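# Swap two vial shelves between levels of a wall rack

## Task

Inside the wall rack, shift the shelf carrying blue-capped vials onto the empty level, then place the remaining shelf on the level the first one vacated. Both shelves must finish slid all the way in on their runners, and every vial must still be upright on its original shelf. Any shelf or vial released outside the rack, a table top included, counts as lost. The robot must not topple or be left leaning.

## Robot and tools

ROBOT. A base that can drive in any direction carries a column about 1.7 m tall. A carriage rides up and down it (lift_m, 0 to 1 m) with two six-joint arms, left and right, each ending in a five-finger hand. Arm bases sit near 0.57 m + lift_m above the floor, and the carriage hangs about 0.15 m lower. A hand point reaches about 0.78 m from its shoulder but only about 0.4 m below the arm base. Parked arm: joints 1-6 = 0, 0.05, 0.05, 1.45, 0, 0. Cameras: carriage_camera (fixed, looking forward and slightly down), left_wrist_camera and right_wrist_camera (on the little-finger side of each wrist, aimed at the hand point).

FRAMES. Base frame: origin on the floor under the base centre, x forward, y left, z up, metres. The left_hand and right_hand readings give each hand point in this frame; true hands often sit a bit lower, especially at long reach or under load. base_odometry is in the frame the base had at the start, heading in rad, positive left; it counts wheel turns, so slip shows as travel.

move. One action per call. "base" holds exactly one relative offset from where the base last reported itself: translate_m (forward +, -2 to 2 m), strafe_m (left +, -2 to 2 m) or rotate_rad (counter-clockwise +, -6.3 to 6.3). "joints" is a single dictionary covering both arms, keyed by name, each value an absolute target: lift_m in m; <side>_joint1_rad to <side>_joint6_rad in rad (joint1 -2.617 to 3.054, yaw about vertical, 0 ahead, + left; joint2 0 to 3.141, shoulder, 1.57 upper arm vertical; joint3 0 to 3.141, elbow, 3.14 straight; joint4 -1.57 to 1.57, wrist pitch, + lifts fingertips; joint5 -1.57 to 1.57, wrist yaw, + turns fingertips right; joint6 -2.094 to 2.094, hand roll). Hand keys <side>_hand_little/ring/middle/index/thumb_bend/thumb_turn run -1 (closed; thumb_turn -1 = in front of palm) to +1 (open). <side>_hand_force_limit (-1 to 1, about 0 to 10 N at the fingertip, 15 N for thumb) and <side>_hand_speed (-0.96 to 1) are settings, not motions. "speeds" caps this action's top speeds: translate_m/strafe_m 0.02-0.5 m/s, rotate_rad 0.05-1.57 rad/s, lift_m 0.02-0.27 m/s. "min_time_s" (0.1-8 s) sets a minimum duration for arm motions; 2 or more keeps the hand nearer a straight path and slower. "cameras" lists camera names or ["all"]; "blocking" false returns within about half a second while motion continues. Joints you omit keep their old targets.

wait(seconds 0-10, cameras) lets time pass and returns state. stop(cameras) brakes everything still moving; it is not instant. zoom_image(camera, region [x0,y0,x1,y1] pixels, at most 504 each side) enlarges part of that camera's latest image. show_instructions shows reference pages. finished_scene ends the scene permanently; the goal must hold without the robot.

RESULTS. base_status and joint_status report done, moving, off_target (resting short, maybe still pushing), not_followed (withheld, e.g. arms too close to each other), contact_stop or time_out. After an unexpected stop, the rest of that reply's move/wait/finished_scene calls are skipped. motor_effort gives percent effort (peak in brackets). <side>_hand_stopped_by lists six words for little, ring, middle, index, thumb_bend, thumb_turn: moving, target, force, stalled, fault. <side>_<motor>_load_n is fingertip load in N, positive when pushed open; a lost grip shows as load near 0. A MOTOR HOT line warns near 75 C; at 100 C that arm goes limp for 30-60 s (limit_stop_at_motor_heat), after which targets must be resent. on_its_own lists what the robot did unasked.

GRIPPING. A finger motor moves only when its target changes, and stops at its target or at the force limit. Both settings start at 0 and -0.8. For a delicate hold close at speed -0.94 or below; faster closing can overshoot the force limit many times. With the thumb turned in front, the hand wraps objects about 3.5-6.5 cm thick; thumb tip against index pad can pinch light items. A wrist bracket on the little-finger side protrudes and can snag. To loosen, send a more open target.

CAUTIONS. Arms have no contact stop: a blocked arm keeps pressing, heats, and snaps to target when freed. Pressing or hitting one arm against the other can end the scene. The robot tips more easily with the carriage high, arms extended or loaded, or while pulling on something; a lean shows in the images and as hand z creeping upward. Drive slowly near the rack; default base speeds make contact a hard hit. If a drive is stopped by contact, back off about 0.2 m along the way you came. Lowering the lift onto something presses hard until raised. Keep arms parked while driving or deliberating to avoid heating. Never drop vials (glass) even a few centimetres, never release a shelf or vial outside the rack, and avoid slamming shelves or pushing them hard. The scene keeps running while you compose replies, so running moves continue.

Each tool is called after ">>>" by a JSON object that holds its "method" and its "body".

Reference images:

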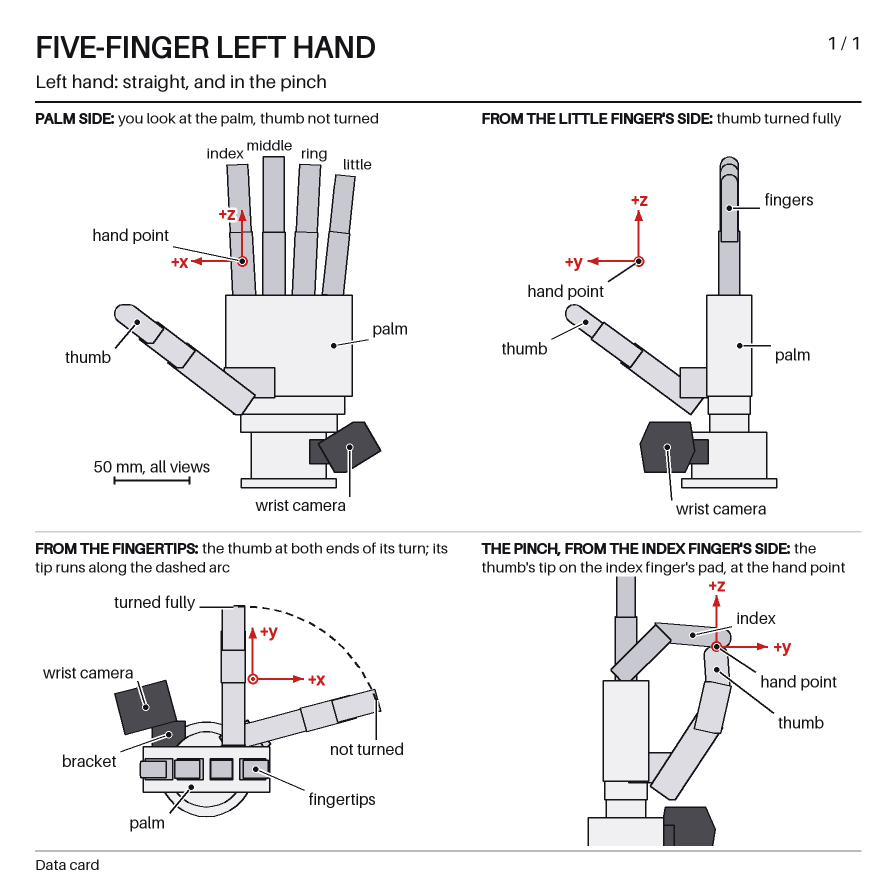

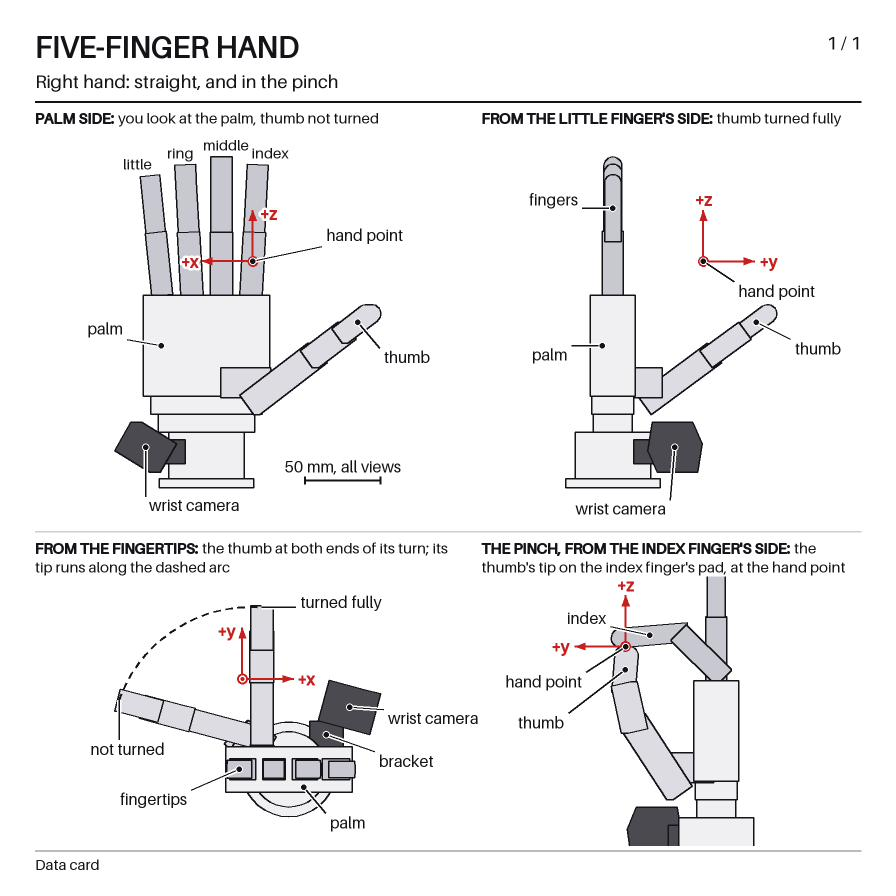

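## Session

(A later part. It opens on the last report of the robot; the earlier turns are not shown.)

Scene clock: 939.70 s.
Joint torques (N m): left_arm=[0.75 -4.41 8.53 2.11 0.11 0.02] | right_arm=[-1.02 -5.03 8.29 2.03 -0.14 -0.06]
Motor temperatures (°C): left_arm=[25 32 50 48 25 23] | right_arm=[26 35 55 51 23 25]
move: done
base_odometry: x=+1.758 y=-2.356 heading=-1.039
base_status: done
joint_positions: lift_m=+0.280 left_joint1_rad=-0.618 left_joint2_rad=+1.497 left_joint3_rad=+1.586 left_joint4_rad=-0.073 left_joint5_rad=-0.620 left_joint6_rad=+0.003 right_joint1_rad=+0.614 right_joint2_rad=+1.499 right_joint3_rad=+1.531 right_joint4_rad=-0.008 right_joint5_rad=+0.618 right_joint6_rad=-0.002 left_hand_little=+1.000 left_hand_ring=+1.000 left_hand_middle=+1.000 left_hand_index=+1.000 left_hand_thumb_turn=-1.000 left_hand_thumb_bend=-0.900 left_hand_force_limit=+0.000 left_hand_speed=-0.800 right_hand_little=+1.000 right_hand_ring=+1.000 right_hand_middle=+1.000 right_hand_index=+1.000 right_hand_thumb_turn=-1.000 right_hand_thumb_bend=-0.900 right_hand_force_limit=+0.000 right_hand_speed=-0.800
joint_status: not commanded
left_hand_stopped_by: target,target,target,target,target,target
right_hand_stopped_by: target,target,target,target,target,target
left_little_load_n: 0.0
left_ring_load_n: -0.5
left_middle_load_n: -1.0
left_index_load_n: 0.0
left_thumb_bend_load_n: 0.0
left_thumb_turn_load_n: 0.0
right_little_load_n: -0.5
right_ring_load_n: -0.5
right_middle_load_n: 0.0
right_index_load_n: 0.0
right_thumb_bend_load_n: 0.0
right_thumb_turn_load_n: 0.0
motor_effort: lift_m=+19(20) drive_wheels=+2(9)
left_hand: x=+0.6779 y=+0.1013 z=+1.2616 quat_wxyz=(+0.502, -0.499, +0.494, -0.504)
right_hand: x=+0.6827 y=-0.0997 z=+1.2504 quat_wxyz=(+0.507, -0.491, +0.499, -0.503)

>>> {"method": "move", "body": {"base": {"translate_m":0.003}, "speeds": {"translate_m":0.02}, "cameras": []}}

>>> {"method": "move", "body": {"base": {"translate_m":0.003}, "speeds": {"translate_m":0.02}, "cameras": ["all"]}}

>>> {"method": "zoom_image", "body": {"camera": "carriage_camera", "region": [180, 60, 330, 190]}}

Scene clock: 946.57 s.
Joint torques (N m): left_arm=[1.07 -4.1 8.51 2.2 0.15 0.01] | right_arm=[-1.17 -4.55 8.29 2.13 -0.13 -0.06]
Motor temperatures (°C): left_arm=[25 32 50 47 25 23] | right_arm=[26 35 55 51 23 25]
move: done
base_odometry: x=+1.759 y=-2.358 heading=-1.039
base_status: done
joint_positions: lift_m=+0.280 left_joint1_rad=-0.620 left_joint2_rad=+1.491 left_joint3_rad=+1.586 left_joint4_rad=-0.084 left_joint5_rad=-0.622 left_joint6_rad=+0.003 right_joint1_rad=+0.615 right_joint2_rad=+1.494 right_joint3_rad=+1.531 right_joint4_rad=-0.017 right_joint5_rad=+0.618 right_joint6_rad=-0.002 left_hand_little=+1.000 left_hand_ring=+1.000 left_hand_middle=+1.000 left_hand_index=+1.000 left_hand_thumb_turn=-1.000 left_hand_thumb_bend=-0.900 left_hand_force_limit=+0.000 left_hand_speed=-0.800 right_hand_little=+1.000 right_hand_ring=+1.000 right_hand_middle=+1.000 right_hand_index=+1.000 right_hand_thumb_turn=-1.000 right_hand_thumb_bend=-0.900 right_hand_force_limit=+0.000 right_hand_speed=-0.800
joint_status: not commanded
left_hand_stopped_by: target,target,target,target,target,target
right_hand_stopped_by: target,target,target,target,target,target
left_little_load_n: 0.0
left_ring_load_n: 0.0
left_middle_load_n: -1.5
left_index_load_n: 0.0
left_thumb_bend_load_n: 0.0
left_thumb_turn_load_n: 0.0
right_little_load_n: 0.0
right_ring_load_n: 0.0
right_middle_load_n: -1.5
right_index_load_n: 0.0
right_thumb_bend_load_n: 0.0
right_thumb_turn_load_n: 0.0
motor_effort: lift_m=+20(20) drive_wheels=+4(11)
left_hand: x=+0.6755 y=+0.1019 z=+1.2617 quat_wxyz=(+0.502, -0.499, +0.496, -0.502)
right_hand: x=+0.6809 y=-0.1001 z=+1.2504 quat_wxyz=(+0.506, -0.493, +0.499, -0.503)

Scene clock: 947.10 s.
Joint torques (N m): left_arm=[1.33 -3.44 8.61 2.32 0.16 0.01] | right_arm=[-1.5 -3.96 8.28 2.26 -0.14 -0.06]
Motor temperatures (°C): left_arm=[25 32 50 48 25 23] | right_arm=[26 35 55 51 23 25]
move: done
base_odometry: x=+1.761 y=-2.361 heading=-1.039
base_status: done
joint_positions: lift_m=+0.280 left_joint1_rad=-0.624 left_joint2_rad=+1.485 left_joint3_rad=+1.586 left_joint4_rad=-0.096 left_joint5_rad=-0.625 left_joint6_rad=+0.003 right_joint1_rad=+0.619 right_joint2_rad=+1.487 right_joint3_rad=+1.531 right_joint4_rad=-0.028 right_joint5_rad=+0.619 right_joint6_rad=-0.002 left_hand_little=+1.000 left_hand_ring=+1.000 left_hand_middle=+1.000 left_hand_index=+1.000 left_hand_thumb_turn=-1.000 left_hand_thumb_bend=-0.900 left_hand_force_limit=+0.000 left_hand_speed=-0.800 right_hand_little=+1.000 right_hand_ring=+1.000 right_hand_middle=+1.000 right_hand_index=+1.000 right_hand_thumb_turn=-1.000 right_hand_thumb_bend=-0.900 right_hand_force_limit=+0.000 right_hand_speed=-0.800
joint_status: not commanded
left_hand_stopped_by: target,target,target,target,target,target
right_hand_stopped_by: target,target,target,target,target,target
left_little_load_n: 0.0
left_ring_load_n: 0.0
left_middle_load_n: -2.0
left_index_load_n: 0.0
left_thumb_bend_load_n: 0.0
left_thumb_turn_load_n: 0.0
right_little_load_n: 0.0
right_ring_load_n: -0.5
right_middle_load_n: -2.0
right_index_load_n: 0.0
right_thumb_bend_load_n: 0.0
right_thumb_turn_load_n: 0.0
motor_effort: lift_m=+19(20) drive_wheels=+5(12)
left_hand: x=+0.6726 y=+0.1022 z=+1.2617 quat_wxyz=(+0.501, -0.499, +0.499, -0.501)
right_hand: x=+0.6781 y=-0.0999 z=+1.2507 quat_wxyz=(+0.505, -0.495, +0.498, -0.501)
pictures: carriage_camera, left_wrist_camera, right_wrist_camera
carriage_camera: T_world_to_cam=[[-0.0134, -0.99977, 0.01676, -0.02099], [-0.34725, -0.01107, -0.93771, 1.25092], [0.93768, -0.01839, -0.34702, 0.31234]] pos_world=[0.14122, -0.00139, 1.28174]
left_wrist_camera: T_world_to_cam=[[-0.00055, -0.22271, 0.97488, -1.20655], [-0.46851, -0.86121, -0.19701, 0.65604], [0.88346, -0.45685, -0.10387, -0.30258]] pos_world=[0.57402, 0.15804, 1.27407]
right_wrist_camera: T_world_to_cam=[[0.00819, -0.20797, -0.9781, 1.20018], [-0.52231, 0.83321, -0.18153, 0.66031], [0.85271, 0.51236, -0.10181, -0.28424]] pos_world=[0.57744, -0.15494, 1.26483]

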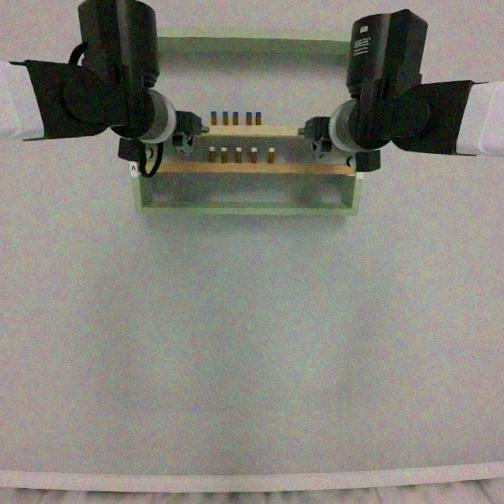

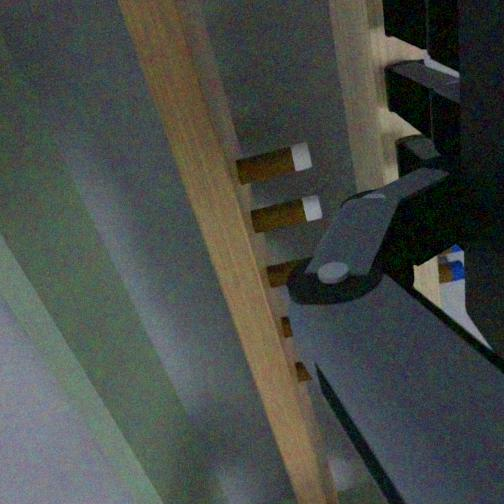

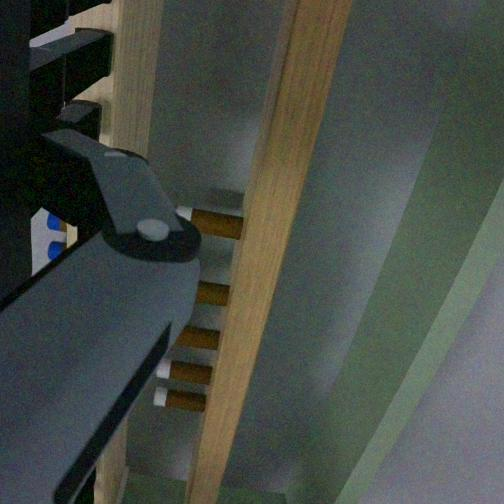

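Scaled by 3.360 from the camera's image (finer frame: 720x720).

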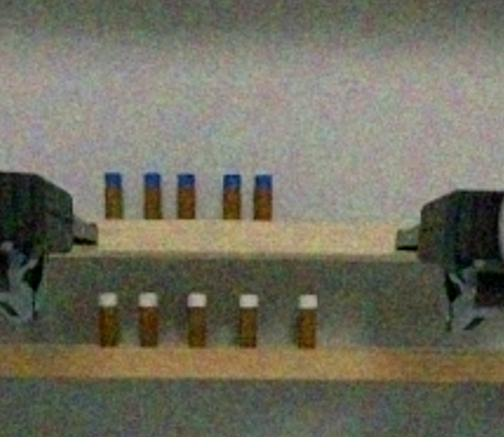

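>>> {"method": "move", "body": {"base": {"translate_m":-0.025}, "speeds": {"translate_m":0.03}, "cameras": []}}

>>> {"method": "move", "body": {"joints": {"lift_m":0.207}, "speeds": {"lift_m":0.05}, "cameras": ["carriage_camera"]}}

>>> {"method": "zoom_image", "body": {"camera": "carriage_camera", "region": [180, 60, 330, 190]}}

Scene clock: 953.33 s.
Joint torques (N m): left_arm=[0.58 -4.55 8.54 2.2 0.14 0.04] | right_arm=[-1.35 -4.57 8.27 2.08 -0.14 -0.07]
Motor temperatures (°C): left_arm=[25 32 50 48 25 23] | right_arm=[26 35 55 51 23 25]
move: done
base_odometry: x=+1.748 y=-2.339 heading=-1.039
base_status: done
joint_positions: lift_m=+0.280 left_joint1_rad=-0.616 left_joint2_rad=+1.496 left_joint3_rad=+1.586 left_joint4_rad=-0.080 left_joint5_rad=-0.621 left_joint6_rad=+0.003 right_joint1_rad=+0.617 right_joint2_rad=+1.494 right_joint3_rad=+1.531 right_joint4_rad=-0.014 right_joint5_rad=+0.618 right_joint6_rad=-0.002 left_hand_little=+1.000 left_hand_ring=+1.000 left_hand_middle=+1.000 left_hand_index=+1.000 left_hand_thumb_turn=-1.000 left_hand_thumb_bend=-0.900 left_hand_force_limit=+0.000 left_hand_speed=-0.800 right_hand_little=+1.000 right_hand_ring=+1.000 right_hand_middle=+1.000 right_hand_index=+1.000 right_hand_thumb_turn=-1.000 right_hand_thumb_bend=-0.900 right_hand_force_limit=+0.000 right_hand_speed=-0.800
joint_status: not commanded
left_hand_stopped_by: target,target,target,target,target,target
right_hand_stopped_by: target,target,target,target,target,target
left_little_load_n: 0.0
left_ring_load_n: -0.5
left_middle_load_n: 0.0
left_index_load_n: 0.0
left_thumb_bend_load_n: 0.0
left_thumb_turn_load_n: 0.0
right_little_load_n: 0.0
right_ring_load_n: 0.0
right_middle_load_n: 0.0
right_index_load_n: 0.0
right_thumb_bend_load_n: 0.0
right_thumb_turn_load_n: 0.0
motor_effort: lift_m=+19(20) drive_wheels=+2(7)
left_hand: x=+0.6776 y=+0.1026 z=+1.2606 quat_wxyz=(+0.503, -0.500, +0.496, -0.502)
right_hand: x=+0.6806 y=-0.0989 z=+1.2511 quat_wxyz=(+0.507, -0.492, +0.498, -0.502)

Scene clock: 955.13 s.
Joint torques (N m): left_arm=[0.55 -4.67 8.53 2.11 0.13 0.03] | right_arm=[-1.36 -4.7 8.28 2.08 -0.13 -0.06]
Motor temperatures (°C): left_arm=[25 32 50 48 25 23] | right_arm=[26 35 55 51 23 25]
move: done
base_odometry: x=+1.748 y=-2.339 heading=-1.039
base_status: not commanded
joint_positions: lift_m=+0.207 left_joint1_rad=-0.616 left_joint2_rad=+1.497 left_joint3_rad=+1.586 left_joint4_rad=-0.073 left_joint5_rad=-0.620 left_joint6_rad=+0.003 right_joint1_rad=+0.617 right_joint2_rad=+1.495 right_joint3_rad=+1.531 right_joint4_rad=-0.012 right_joint5_rad=+0.618 right_joint6_rad=-0.002 left_hand_little=+1.000 left_hand_ring=+1.000 left_hand_middle=+1.000 left_hand_index=+1.000 left_hand_thumb_turn=-1.000 left_hand_thumb_bend=-0.900 left_hand_force_limit=+0.000 left_hand_speed=-0.800 right_hand_little=+1.000 right_hand_ring=+1.000 right_hand_middle=+1.000 right_hand_index=+1.000 right_hand_thumb_turn=-1.000 right_hand_thumb_bend=-0.900 right_hand_force_limit=+0.000 right_hand_speed=-0.800
joint_status: all done
left_hand_stopped_by: target,target,target,target,target,target
right_hand_stopped_by: target,target,target,target,target,target
left_little_load_n: 0.0
left_ring_load_n: 0.0
left_middle_load_n: 0.0
left_index_load_n: 0.0
left_thumb_bend_load_n: 0.0
left_thumb_turn_load_n: 0.0
right_little_load_n: 0.0
right_ring_load_n: 0.0
right_middle_load_n: 0.0
right_index_load_n: 0.0
right_thumb_bend_load_n: 0.5
right_thumb_turn_load_n: 0.0
motor_effort: lift_m=+19(20) drive_wheels=-3(3)
left_hand: x=+0.6782 y=+0.1020 z=+1.1884 quat_wxyz=(+0.503, -0.499, +0.494, -0.503)
right_hand: x=+0.6809 y=-0.0987 z=+1.1780 quat_wxyz=(+0.507, -0.492, +0.498, -0.502)
carriage_camera: T_world_to_cam=[[-0.0134, -0.99977, 0.01676, -0.01976], [-0.34725, -0.01107, -0.93771, 1.18247], [0.93768, -0.01839, -0.34702, 0.28701]] pos_world=[0.14122, -0.00139, 1.20874]

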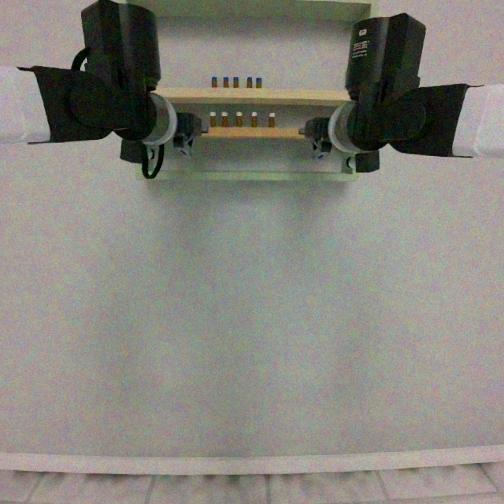

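Scaled by 3.360 from the camera's image (finer frame: 720x720).

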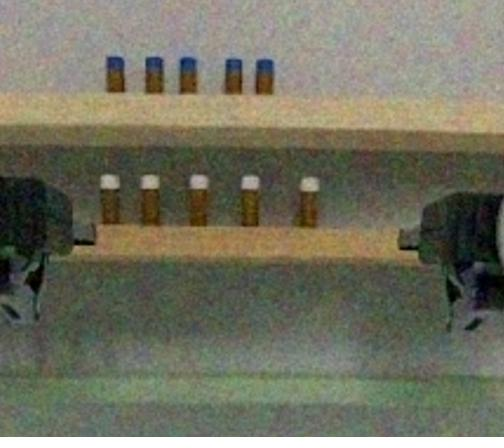

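>>> {"method": "move", "body": {"base": {"translate_m":0.019}, "speeds": {"translate_m":0.02}, "cameras": []}}

>>> {"method": "move", "body": {"base": {"translate_m":0.004}, "speeds": {"translate_m":0.02}, "cameras": []}}

>>> {"method": "move", "body": {"base": {"translate_m":0.004}, "speeds": {"translate_m":0.02}, "cameras": ["carriage_camera"]}}

Scene clock: 960.83 s.
Joint torques (N m): left_arm=[0.58 -4.63 8.51 2.13 0.13 0.02] | right_arm=[-1.32 -4.75 8.27 2.05 -0.14 -0.07]
Motor temperatures (°C): left_arm=[25 32 50 47 25 23] | right_arm=[26 36 55 51 23 25]
move: done
base_odometry: x=+1.758 y=-2.356 heading=-1.039
base_status: done
joint_positions: lift_m=+0.207 left_joint1_rad=-0.616 left_joint2_rad=+1.498 left_joint3_rad=+1.586 left_joint4_rad=-0.075 left_joint5_rad=-0.621 left_joint6_rad=+0.003 right_joint1_rad=+0.617 right_joint2_rad=+1.496 right_joint3_rad=+1.531 right_joint4_rad=-0.011 right_joint5_rad=+0.618 right_joint6_rad=-0.002 left_hand_little=+1.000 left_hand_ring=+1.000 left_hand_middle=+1.000 left_hand_index=+1.000 left_hand_thumb_turn=-1.000 left_hand_thumb_bend=-0.900 left_hand_force_limit=+0.000 left_hand_speed=-0.800 right_hand_little=+1.000 right_hand_ring=+1.000 right_hand_middle=+1.000 right_hand_index=+1.000 right_hand_thumb_turn=-1.000 right_hand_thumb_bend=-0.900 right_hand_force_limit=+0.000 right_hand_speed=-0.800
joint_status: not commanded
left_hand_stopped_by: target,target,target,target,target,target
right_hand_stopped_by: target,target,target,target,target,target
left_little_load_n: 0.0
left_ring_load_n: 0.0
left_middle_load_n: -1.0
left_index_load_n: 0.0
left_thumb_bend_load_n: 0.0
left_thumb_turn_load_n: 0.0
right_little_load_n: 0.0
right_ring_load_n: 0.0
right_middle_load_n: 0.0
right_index_load_n: 0.0
right_thumb_bend_load_n: 0.0
right_thumb_turn_load_n: 0.0
motor_effort: lift_m=+19(20) drive_wheels=+3(9)
left_hand: x=+0.6783 y=+0.1019 z=+1.1878 quat_wxyz=(+0.503, -0.500, +0.495, -0.503)
right_hand: x=+0.6811 y=-0.0986 z=+1.1779 quat_wxyz=(+0.508, -0.492, +0.498, -0.502)

Scene clock: 961.40 s.
Joint torques (N m): left_arm=[1.03 -3.95 8.47 2.28 0.18 0.02] | right_arm=[-1.4 -4.56 8.34 2.09 -0.16 -0.06]
Motor temperatures (°C): left_arm=[25 32 50 47 25 23] | right_arm=[26 36 55 51 23 25]
move: done
base_odometry: x=+1.760 y=-2.359 heading=-1.039
base_status: done
joint_positions: lift_m=+0.207 left_joint1_rad=-0.621 left_joint2_rad=+1.490 left_joint3_rad=+1.586 left_joint4_rad=-0.089 left_joint5_rad=-0.625 left_joint6_rad=+0.003 right_joint1_rad=+0.617 right_joint2_rad=+1.494 right_joint3_rad=+1.531 right_joint4_rad=-0.013 right_joint5_rad=+0.620 right_joint6_rad=-0.002 left_hand_little=+1.000 left_hand_ring=+1.000 left_hand_middle=+1.000 left_hand_index=+1.000 left_hand_thumb_turn=-1.000 left_hand_thumb_bend=-0.900 left_hand_force_limit=+0.000 left_hand_speed=-0.800 right_hand_little=+1.000 right_hand_ring=+1.000 right_hand_middle=+1.000 right_hand_index=+1.000 right_hand_thumb_turn=-1.000 right_hand_thumb_bend=-0.900 right_hand_force_limit=+0.000 right_hand_speed=-0.800
joint_status: not commanded
left_hand_stopped_by: target,target,target,target,target,target
right_hand_stopped_by: target,target,target,target,target,target
left_little_load_n: 0.0
left_ring_load_n: 0.0
left_middle_load_n: -1.5
left_index_load_n: 0.0
left_thumb_bend_load_n: 0.0
left_thumb_turn_load_n: 0.0
right_little_load_n: 0.0
right_ring_load_n: 0.0
right_middle_load_n: -1.0
right_index_load_n: 0.0
right_thumb_bend_load_n: 0.5
right_thumb_turn_load_n: 0.0
motor_effort: lift_m=+19(19) drive_wheels=+5(11)
left_hand: x=+0.6749 y=+0.1025 z=+1.1878 quat_wxyz=(+0.502, -0.500, +0.498, -0.500)
right_hand: x=+0.6807 y=-0.0992 z=+1.1782 quat_wxyz=(+0.507, -0.492, +0.499, -0.503)

Scene clock: 961.97 s.
Joint torques (N m): left_arm=[1.48 -3.15 8.47 2.41 0.19 0.03] | right_arm=[-1.76 -3.7 8.31 2.28 -0.16 -0.06]
Motor temperatures (°C): left_arm=[25 32 50 48 25 23] | right_arm=[26 36 55 51 23 25]
move: done
base_odometry: x=+1.761 y=-2.362 heading=-1.039
base_status: done
joint_positions: lift_m=+0.207 left_joint1_rad=-0.626 left_joint2_rad=+1.481 left_joint3_rad=+1.586 left_joint4_rad=-0.105 left_joint5_rad=-0.628 left_joint6_rad=+0.003 right_joint1_rad=+0.622 right_joint2_rad=+1.484 right_joint3_rad=+1.531 right_joint4_rad=-0.029 right_joint5_rad=+0.620 right_joint6_rad=-0.002 left_hand_little=+1.000 left_hand_ring=+1.000 left_hand_middle=+1.000 left_hand_index=+1.000 left_hand_thumb_turn=-1.000 left_hand_thumb_bend=-0.900 left_hand_force_limit=+0.000 left_hand_speed=-0.800 right_hand_little=+1.000 right_hand_ring=+1.000 right_hand_middle=+1.000 right_hand_index=+1.000 right_hand_thumb_turn=-1.000 right_hand_thumb_bend=-0.900 right_hand_force_limit=+0.000 right_hand_speed=-0.800
joint_status: not commanded
left_hand_stopped_by: target,target,target,target,target,target
right_hand_stopped_by: target,target,target,target,target,target
left_little_load_n: 0.0
left_ring_load_n: 0.0
left_middle_load_n: -2.5
left_index_load_n: 0.0
left_thumb_bend_load_n: 0.0
left_thumb_turn_load_n: 0.0
right_little_load_n: 0.0
right_ring_load_n: -0.5
right_middle_load_n: -2.0
right_index_load_n: -0.5
right_thumb_bend_load_n: 0.0
right_thumb_turn_load_n: 0.0
motor_effort: lift_m=+20(20) drive_wheels=+6(14)
left_hand: x=+0.6711 y=+0.1030 z=+1.1882 quat_wxyz=(+0.501, -0.500, +0.500, -0.499)
right_hand: x=+0.6769 y=-0.0994 z=+1.1788 quat_wxyz=(+0.506, -0.495, +0.498, -0.501)
carriage_camera: T_world_to_cam=[[-0.0134, -0.99977, 0.01676, -0.01976], [-0.34725, -0.01107, -0.93771, 1.18247], [0.93768, -0.01839, -0.34702, 0.28701]] pos_world=[0.14122, -0.00139, 1.20874]

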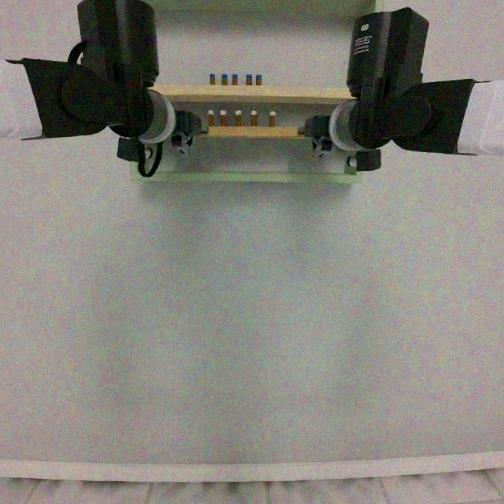

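>>> {"method": "move", "body": {"base": {"translate_m":-0.03}, "speeds": {"translate_m":0.03}, "cameras": []}}

>>> {"method": "move", "body": {"base": {"translate_m":-0.2}, "joints": {"lift_m":0.35}, "speeds": {"translate_m":0.1,"lift_m":0.1}, "cameras": ["all"]}}

>>> {"method": "zoom_image", "body": {"camera": "carriage_camera", "region": [150, 80, 350, 240]}}

Scene clock: 968.10 s.
Joint torques (N m): left_arm=[0.64 -4.46 8.49 2.18 0.13 0.03] | right_arm=[-1.36 -4.72 8.32 2.1 -0.16 -0.06]
Motor temperatures (°C): left_arm=[25 31 50 48 25 23] | right_arm=[26 35 55 51 23 25]
move: done
base_odometry: x=+1.746 y=-2.336 heading=-1.039
base_status: done
joint_positions: lift_m=+0.207 left_joint1_rad=-0.616 left_joint2_rad=+1.496 left_joint3_rad=+1.586 left_joint4_rad=-0.079 left_joint5_rad=-0.621 left_joint6_rad=+0.003 right_joint1_rad=+0.617 right_joint2_rad=+1.494 right_joint3_rad=+1.531 right_joint4_rad=-0.014 right_joint5_rad=+0.620 right_joint6_rad=-0.002 left_hand_little=+1.000 left_hand_ring=+1.000 left_hand_middle=+1.000 left_hand_index=+1.000 left_hand_thumb_turn=-1.000 left_hand_thumb_bend=-0.900 left_hand_force_limit=+0.000 left_hand_speed=-0.800 right_hand_little=+1.000 right_hand_ring=+1.000 right_hand_middle=+1.000 right_hand_index=+1.000 right_hand_thumb_turn=-1.000 right_hand_thumb_bend=-0.900 right_hand_force_limit=+0.000 right_hand_speed=-0.800
joint_status: not commanded
left_hand_stopped_by: target,target,target,target,target,target
right_hand_stopped_by: target,target,target,target,target,target
left_little_load_n: 0.0
left_ring_load_n: 0.0
left_middle_load_n: 0.0
left_index_load_n: 0.0
left_thumb_bend_load_n: 0.0
left_thumb_turn_load_n: 0.0
right_little_load_n: 0.0
right_ring_load_n: 0.0
right_middle_load_n: 0.0
right_index_load_n: 0.0
right_thumb_bend_load_n: 0.0
right_thumb_turn_load_n: 0.0
motor_effort: lift_m=+19(20) drive_wheels=+2(7)
left_hand: x=+0.6777 y=+0.1025 z=+1.1875 quat_wxyz=(+0.503, -0.500, +0.496, -0.502)
right_hand: x=+0.6807 y=-0.0992 z=+1.1779 quat_wxyz=(+0.507, -0.492, +0.499, -0.503)

Scene clock: 970.80 s.
Joint torques (N m): left_arm=[0.47 -4.88 8.4 2.05 0.11 0.03] | right_arm=[-1.18 -5.09 8.31 2.04 -0.13 -0.06]
Motor temperatures (°C): left_arm=[25 31 50 48 25 23] | right_arm=[26 36 55 51 23 25]
move: done
base_odometry: x=+1.645 y=-2.164 heading=-1.039
base_status: done
joint_positions: lift_m=+0.350 left_joint1_rad=-0.614 left_joint2_rad=+1.501 left_joint3_rad=+1.587 left_joint4_rad=-0.072 left_joint5_rad=-0.619 left_joint6_rad=+0.003 right_joint1_rad=+0.616 right_joint2_rad=+1.499 right_joint3_rad=+1.532 right_joint4_rad=-0.010 right_joint5_rad=+0.618 right_joint6_rad=-0.002 left_hand_little=+1.000 left_hand_ring=+1.000 left_hand_middle=+1.000 left_hand_index=+1.000 left_hand_thumb_turn=-1.000 left_hand_thumb_bend=-0.900 left_hand_force_limit=+0.000 left_hand_speed=-0.800 right_hand_little=+1.000 right_hand_ring=+1.000 right_hand_middle=+1.000 right_hand_index=+1.000 right_hand_thumb_turn=-1.000 right_hand_thumb_bend=-0.900 right_hand_force_limit=+0.000 right_hand_speed=-0.800
joint_status: all done
left_hand_stopped_by: target,target,target,target,target,target
right_hand_stopped_by: target,target,target,target,target,target
left_little_load_n: 0.0
left_ring_load_n: 0.0
left_middle_load_n: 0.0
left_index_load_n: 0.0
left_thumb_bend_load_n: 0.0
left_thumb_turn_load_n: 0.0
right_little_load_n: 0.0
right_ring_load_n: 0.0
right_middle_load_n: 0.0
right_index_load_n: 0.0
right_thumb_bend_load_n: 0.0
right_thumb_turn_load_n: 0.0
motor_effort: lift_m=+21(26) drive_wheels=-2(10)
left_hand: x=+0.6793 y=+0.1017 z=+1.3303 quat_wxyz=(+0.503, -0.499, +0.495, -0.503)
right_hand: x=+0.6824 y=-0.0988 z=+1.3194 quat_wxyz=(+0.506, -0.492, +0.499, -0.503)
pictures: carriage_camera, left_wrist_camera, right_wrist_camera
carriage_camera: T_world_to_cam=[[-0.0134, -0.99977, 0.01676, -0.02216], [-0.34725, -0.01107, -0.93771, 1.31628], [0.93768, -0.01839, -0.34702, 0.33653]] pos_world=[0.14122, -0.00139, 1.35144]
left_wrist_camera: T_world_to_cam=[[-0.0069, -0.21774, 0.97598, -1.2712], [-0.46446, -0.86364, -0.19596, 0.66838], [0.88557, -0.45466, -0.09518, -0.31479]] pos_world=[0.58044, 0.15732, 1.34169]
right_wrist_camera: T_world_to_cam=[[0.01274, -0.20442, -0.9788, 1.26575], [-0.51883, 0.83545, -0.18123, 0.67162], [0.85478, 0.51014, -0.09541, -0.29153]] pos_world=[0.58152, -0.15364, 1.33281]

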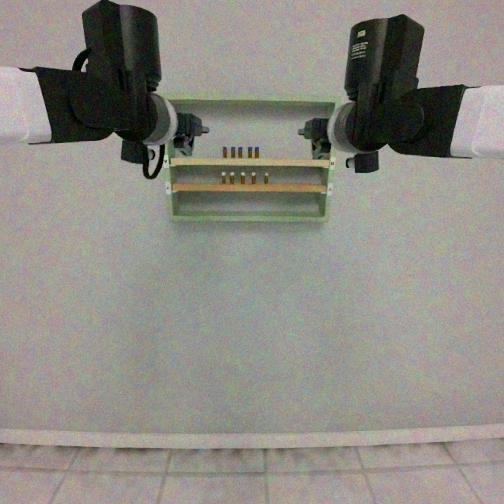

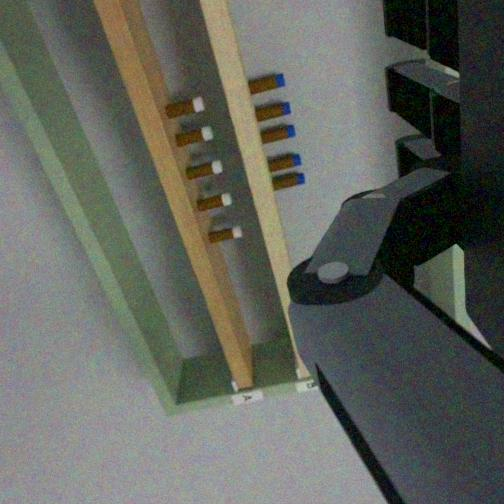

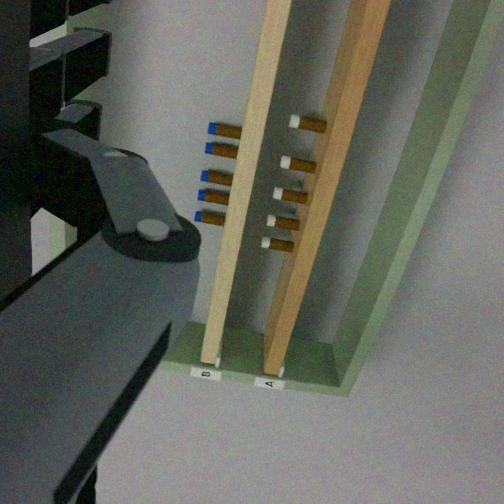

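Scaled by 2.520 from the camera's image (finer frame: 720x720).

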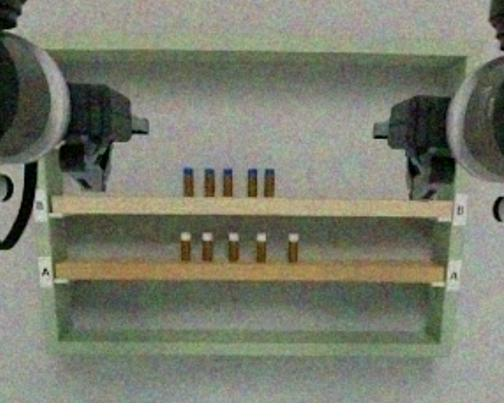

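>>> {"method": "finished_scene", "body": {}}

The scene is finished: the task was done.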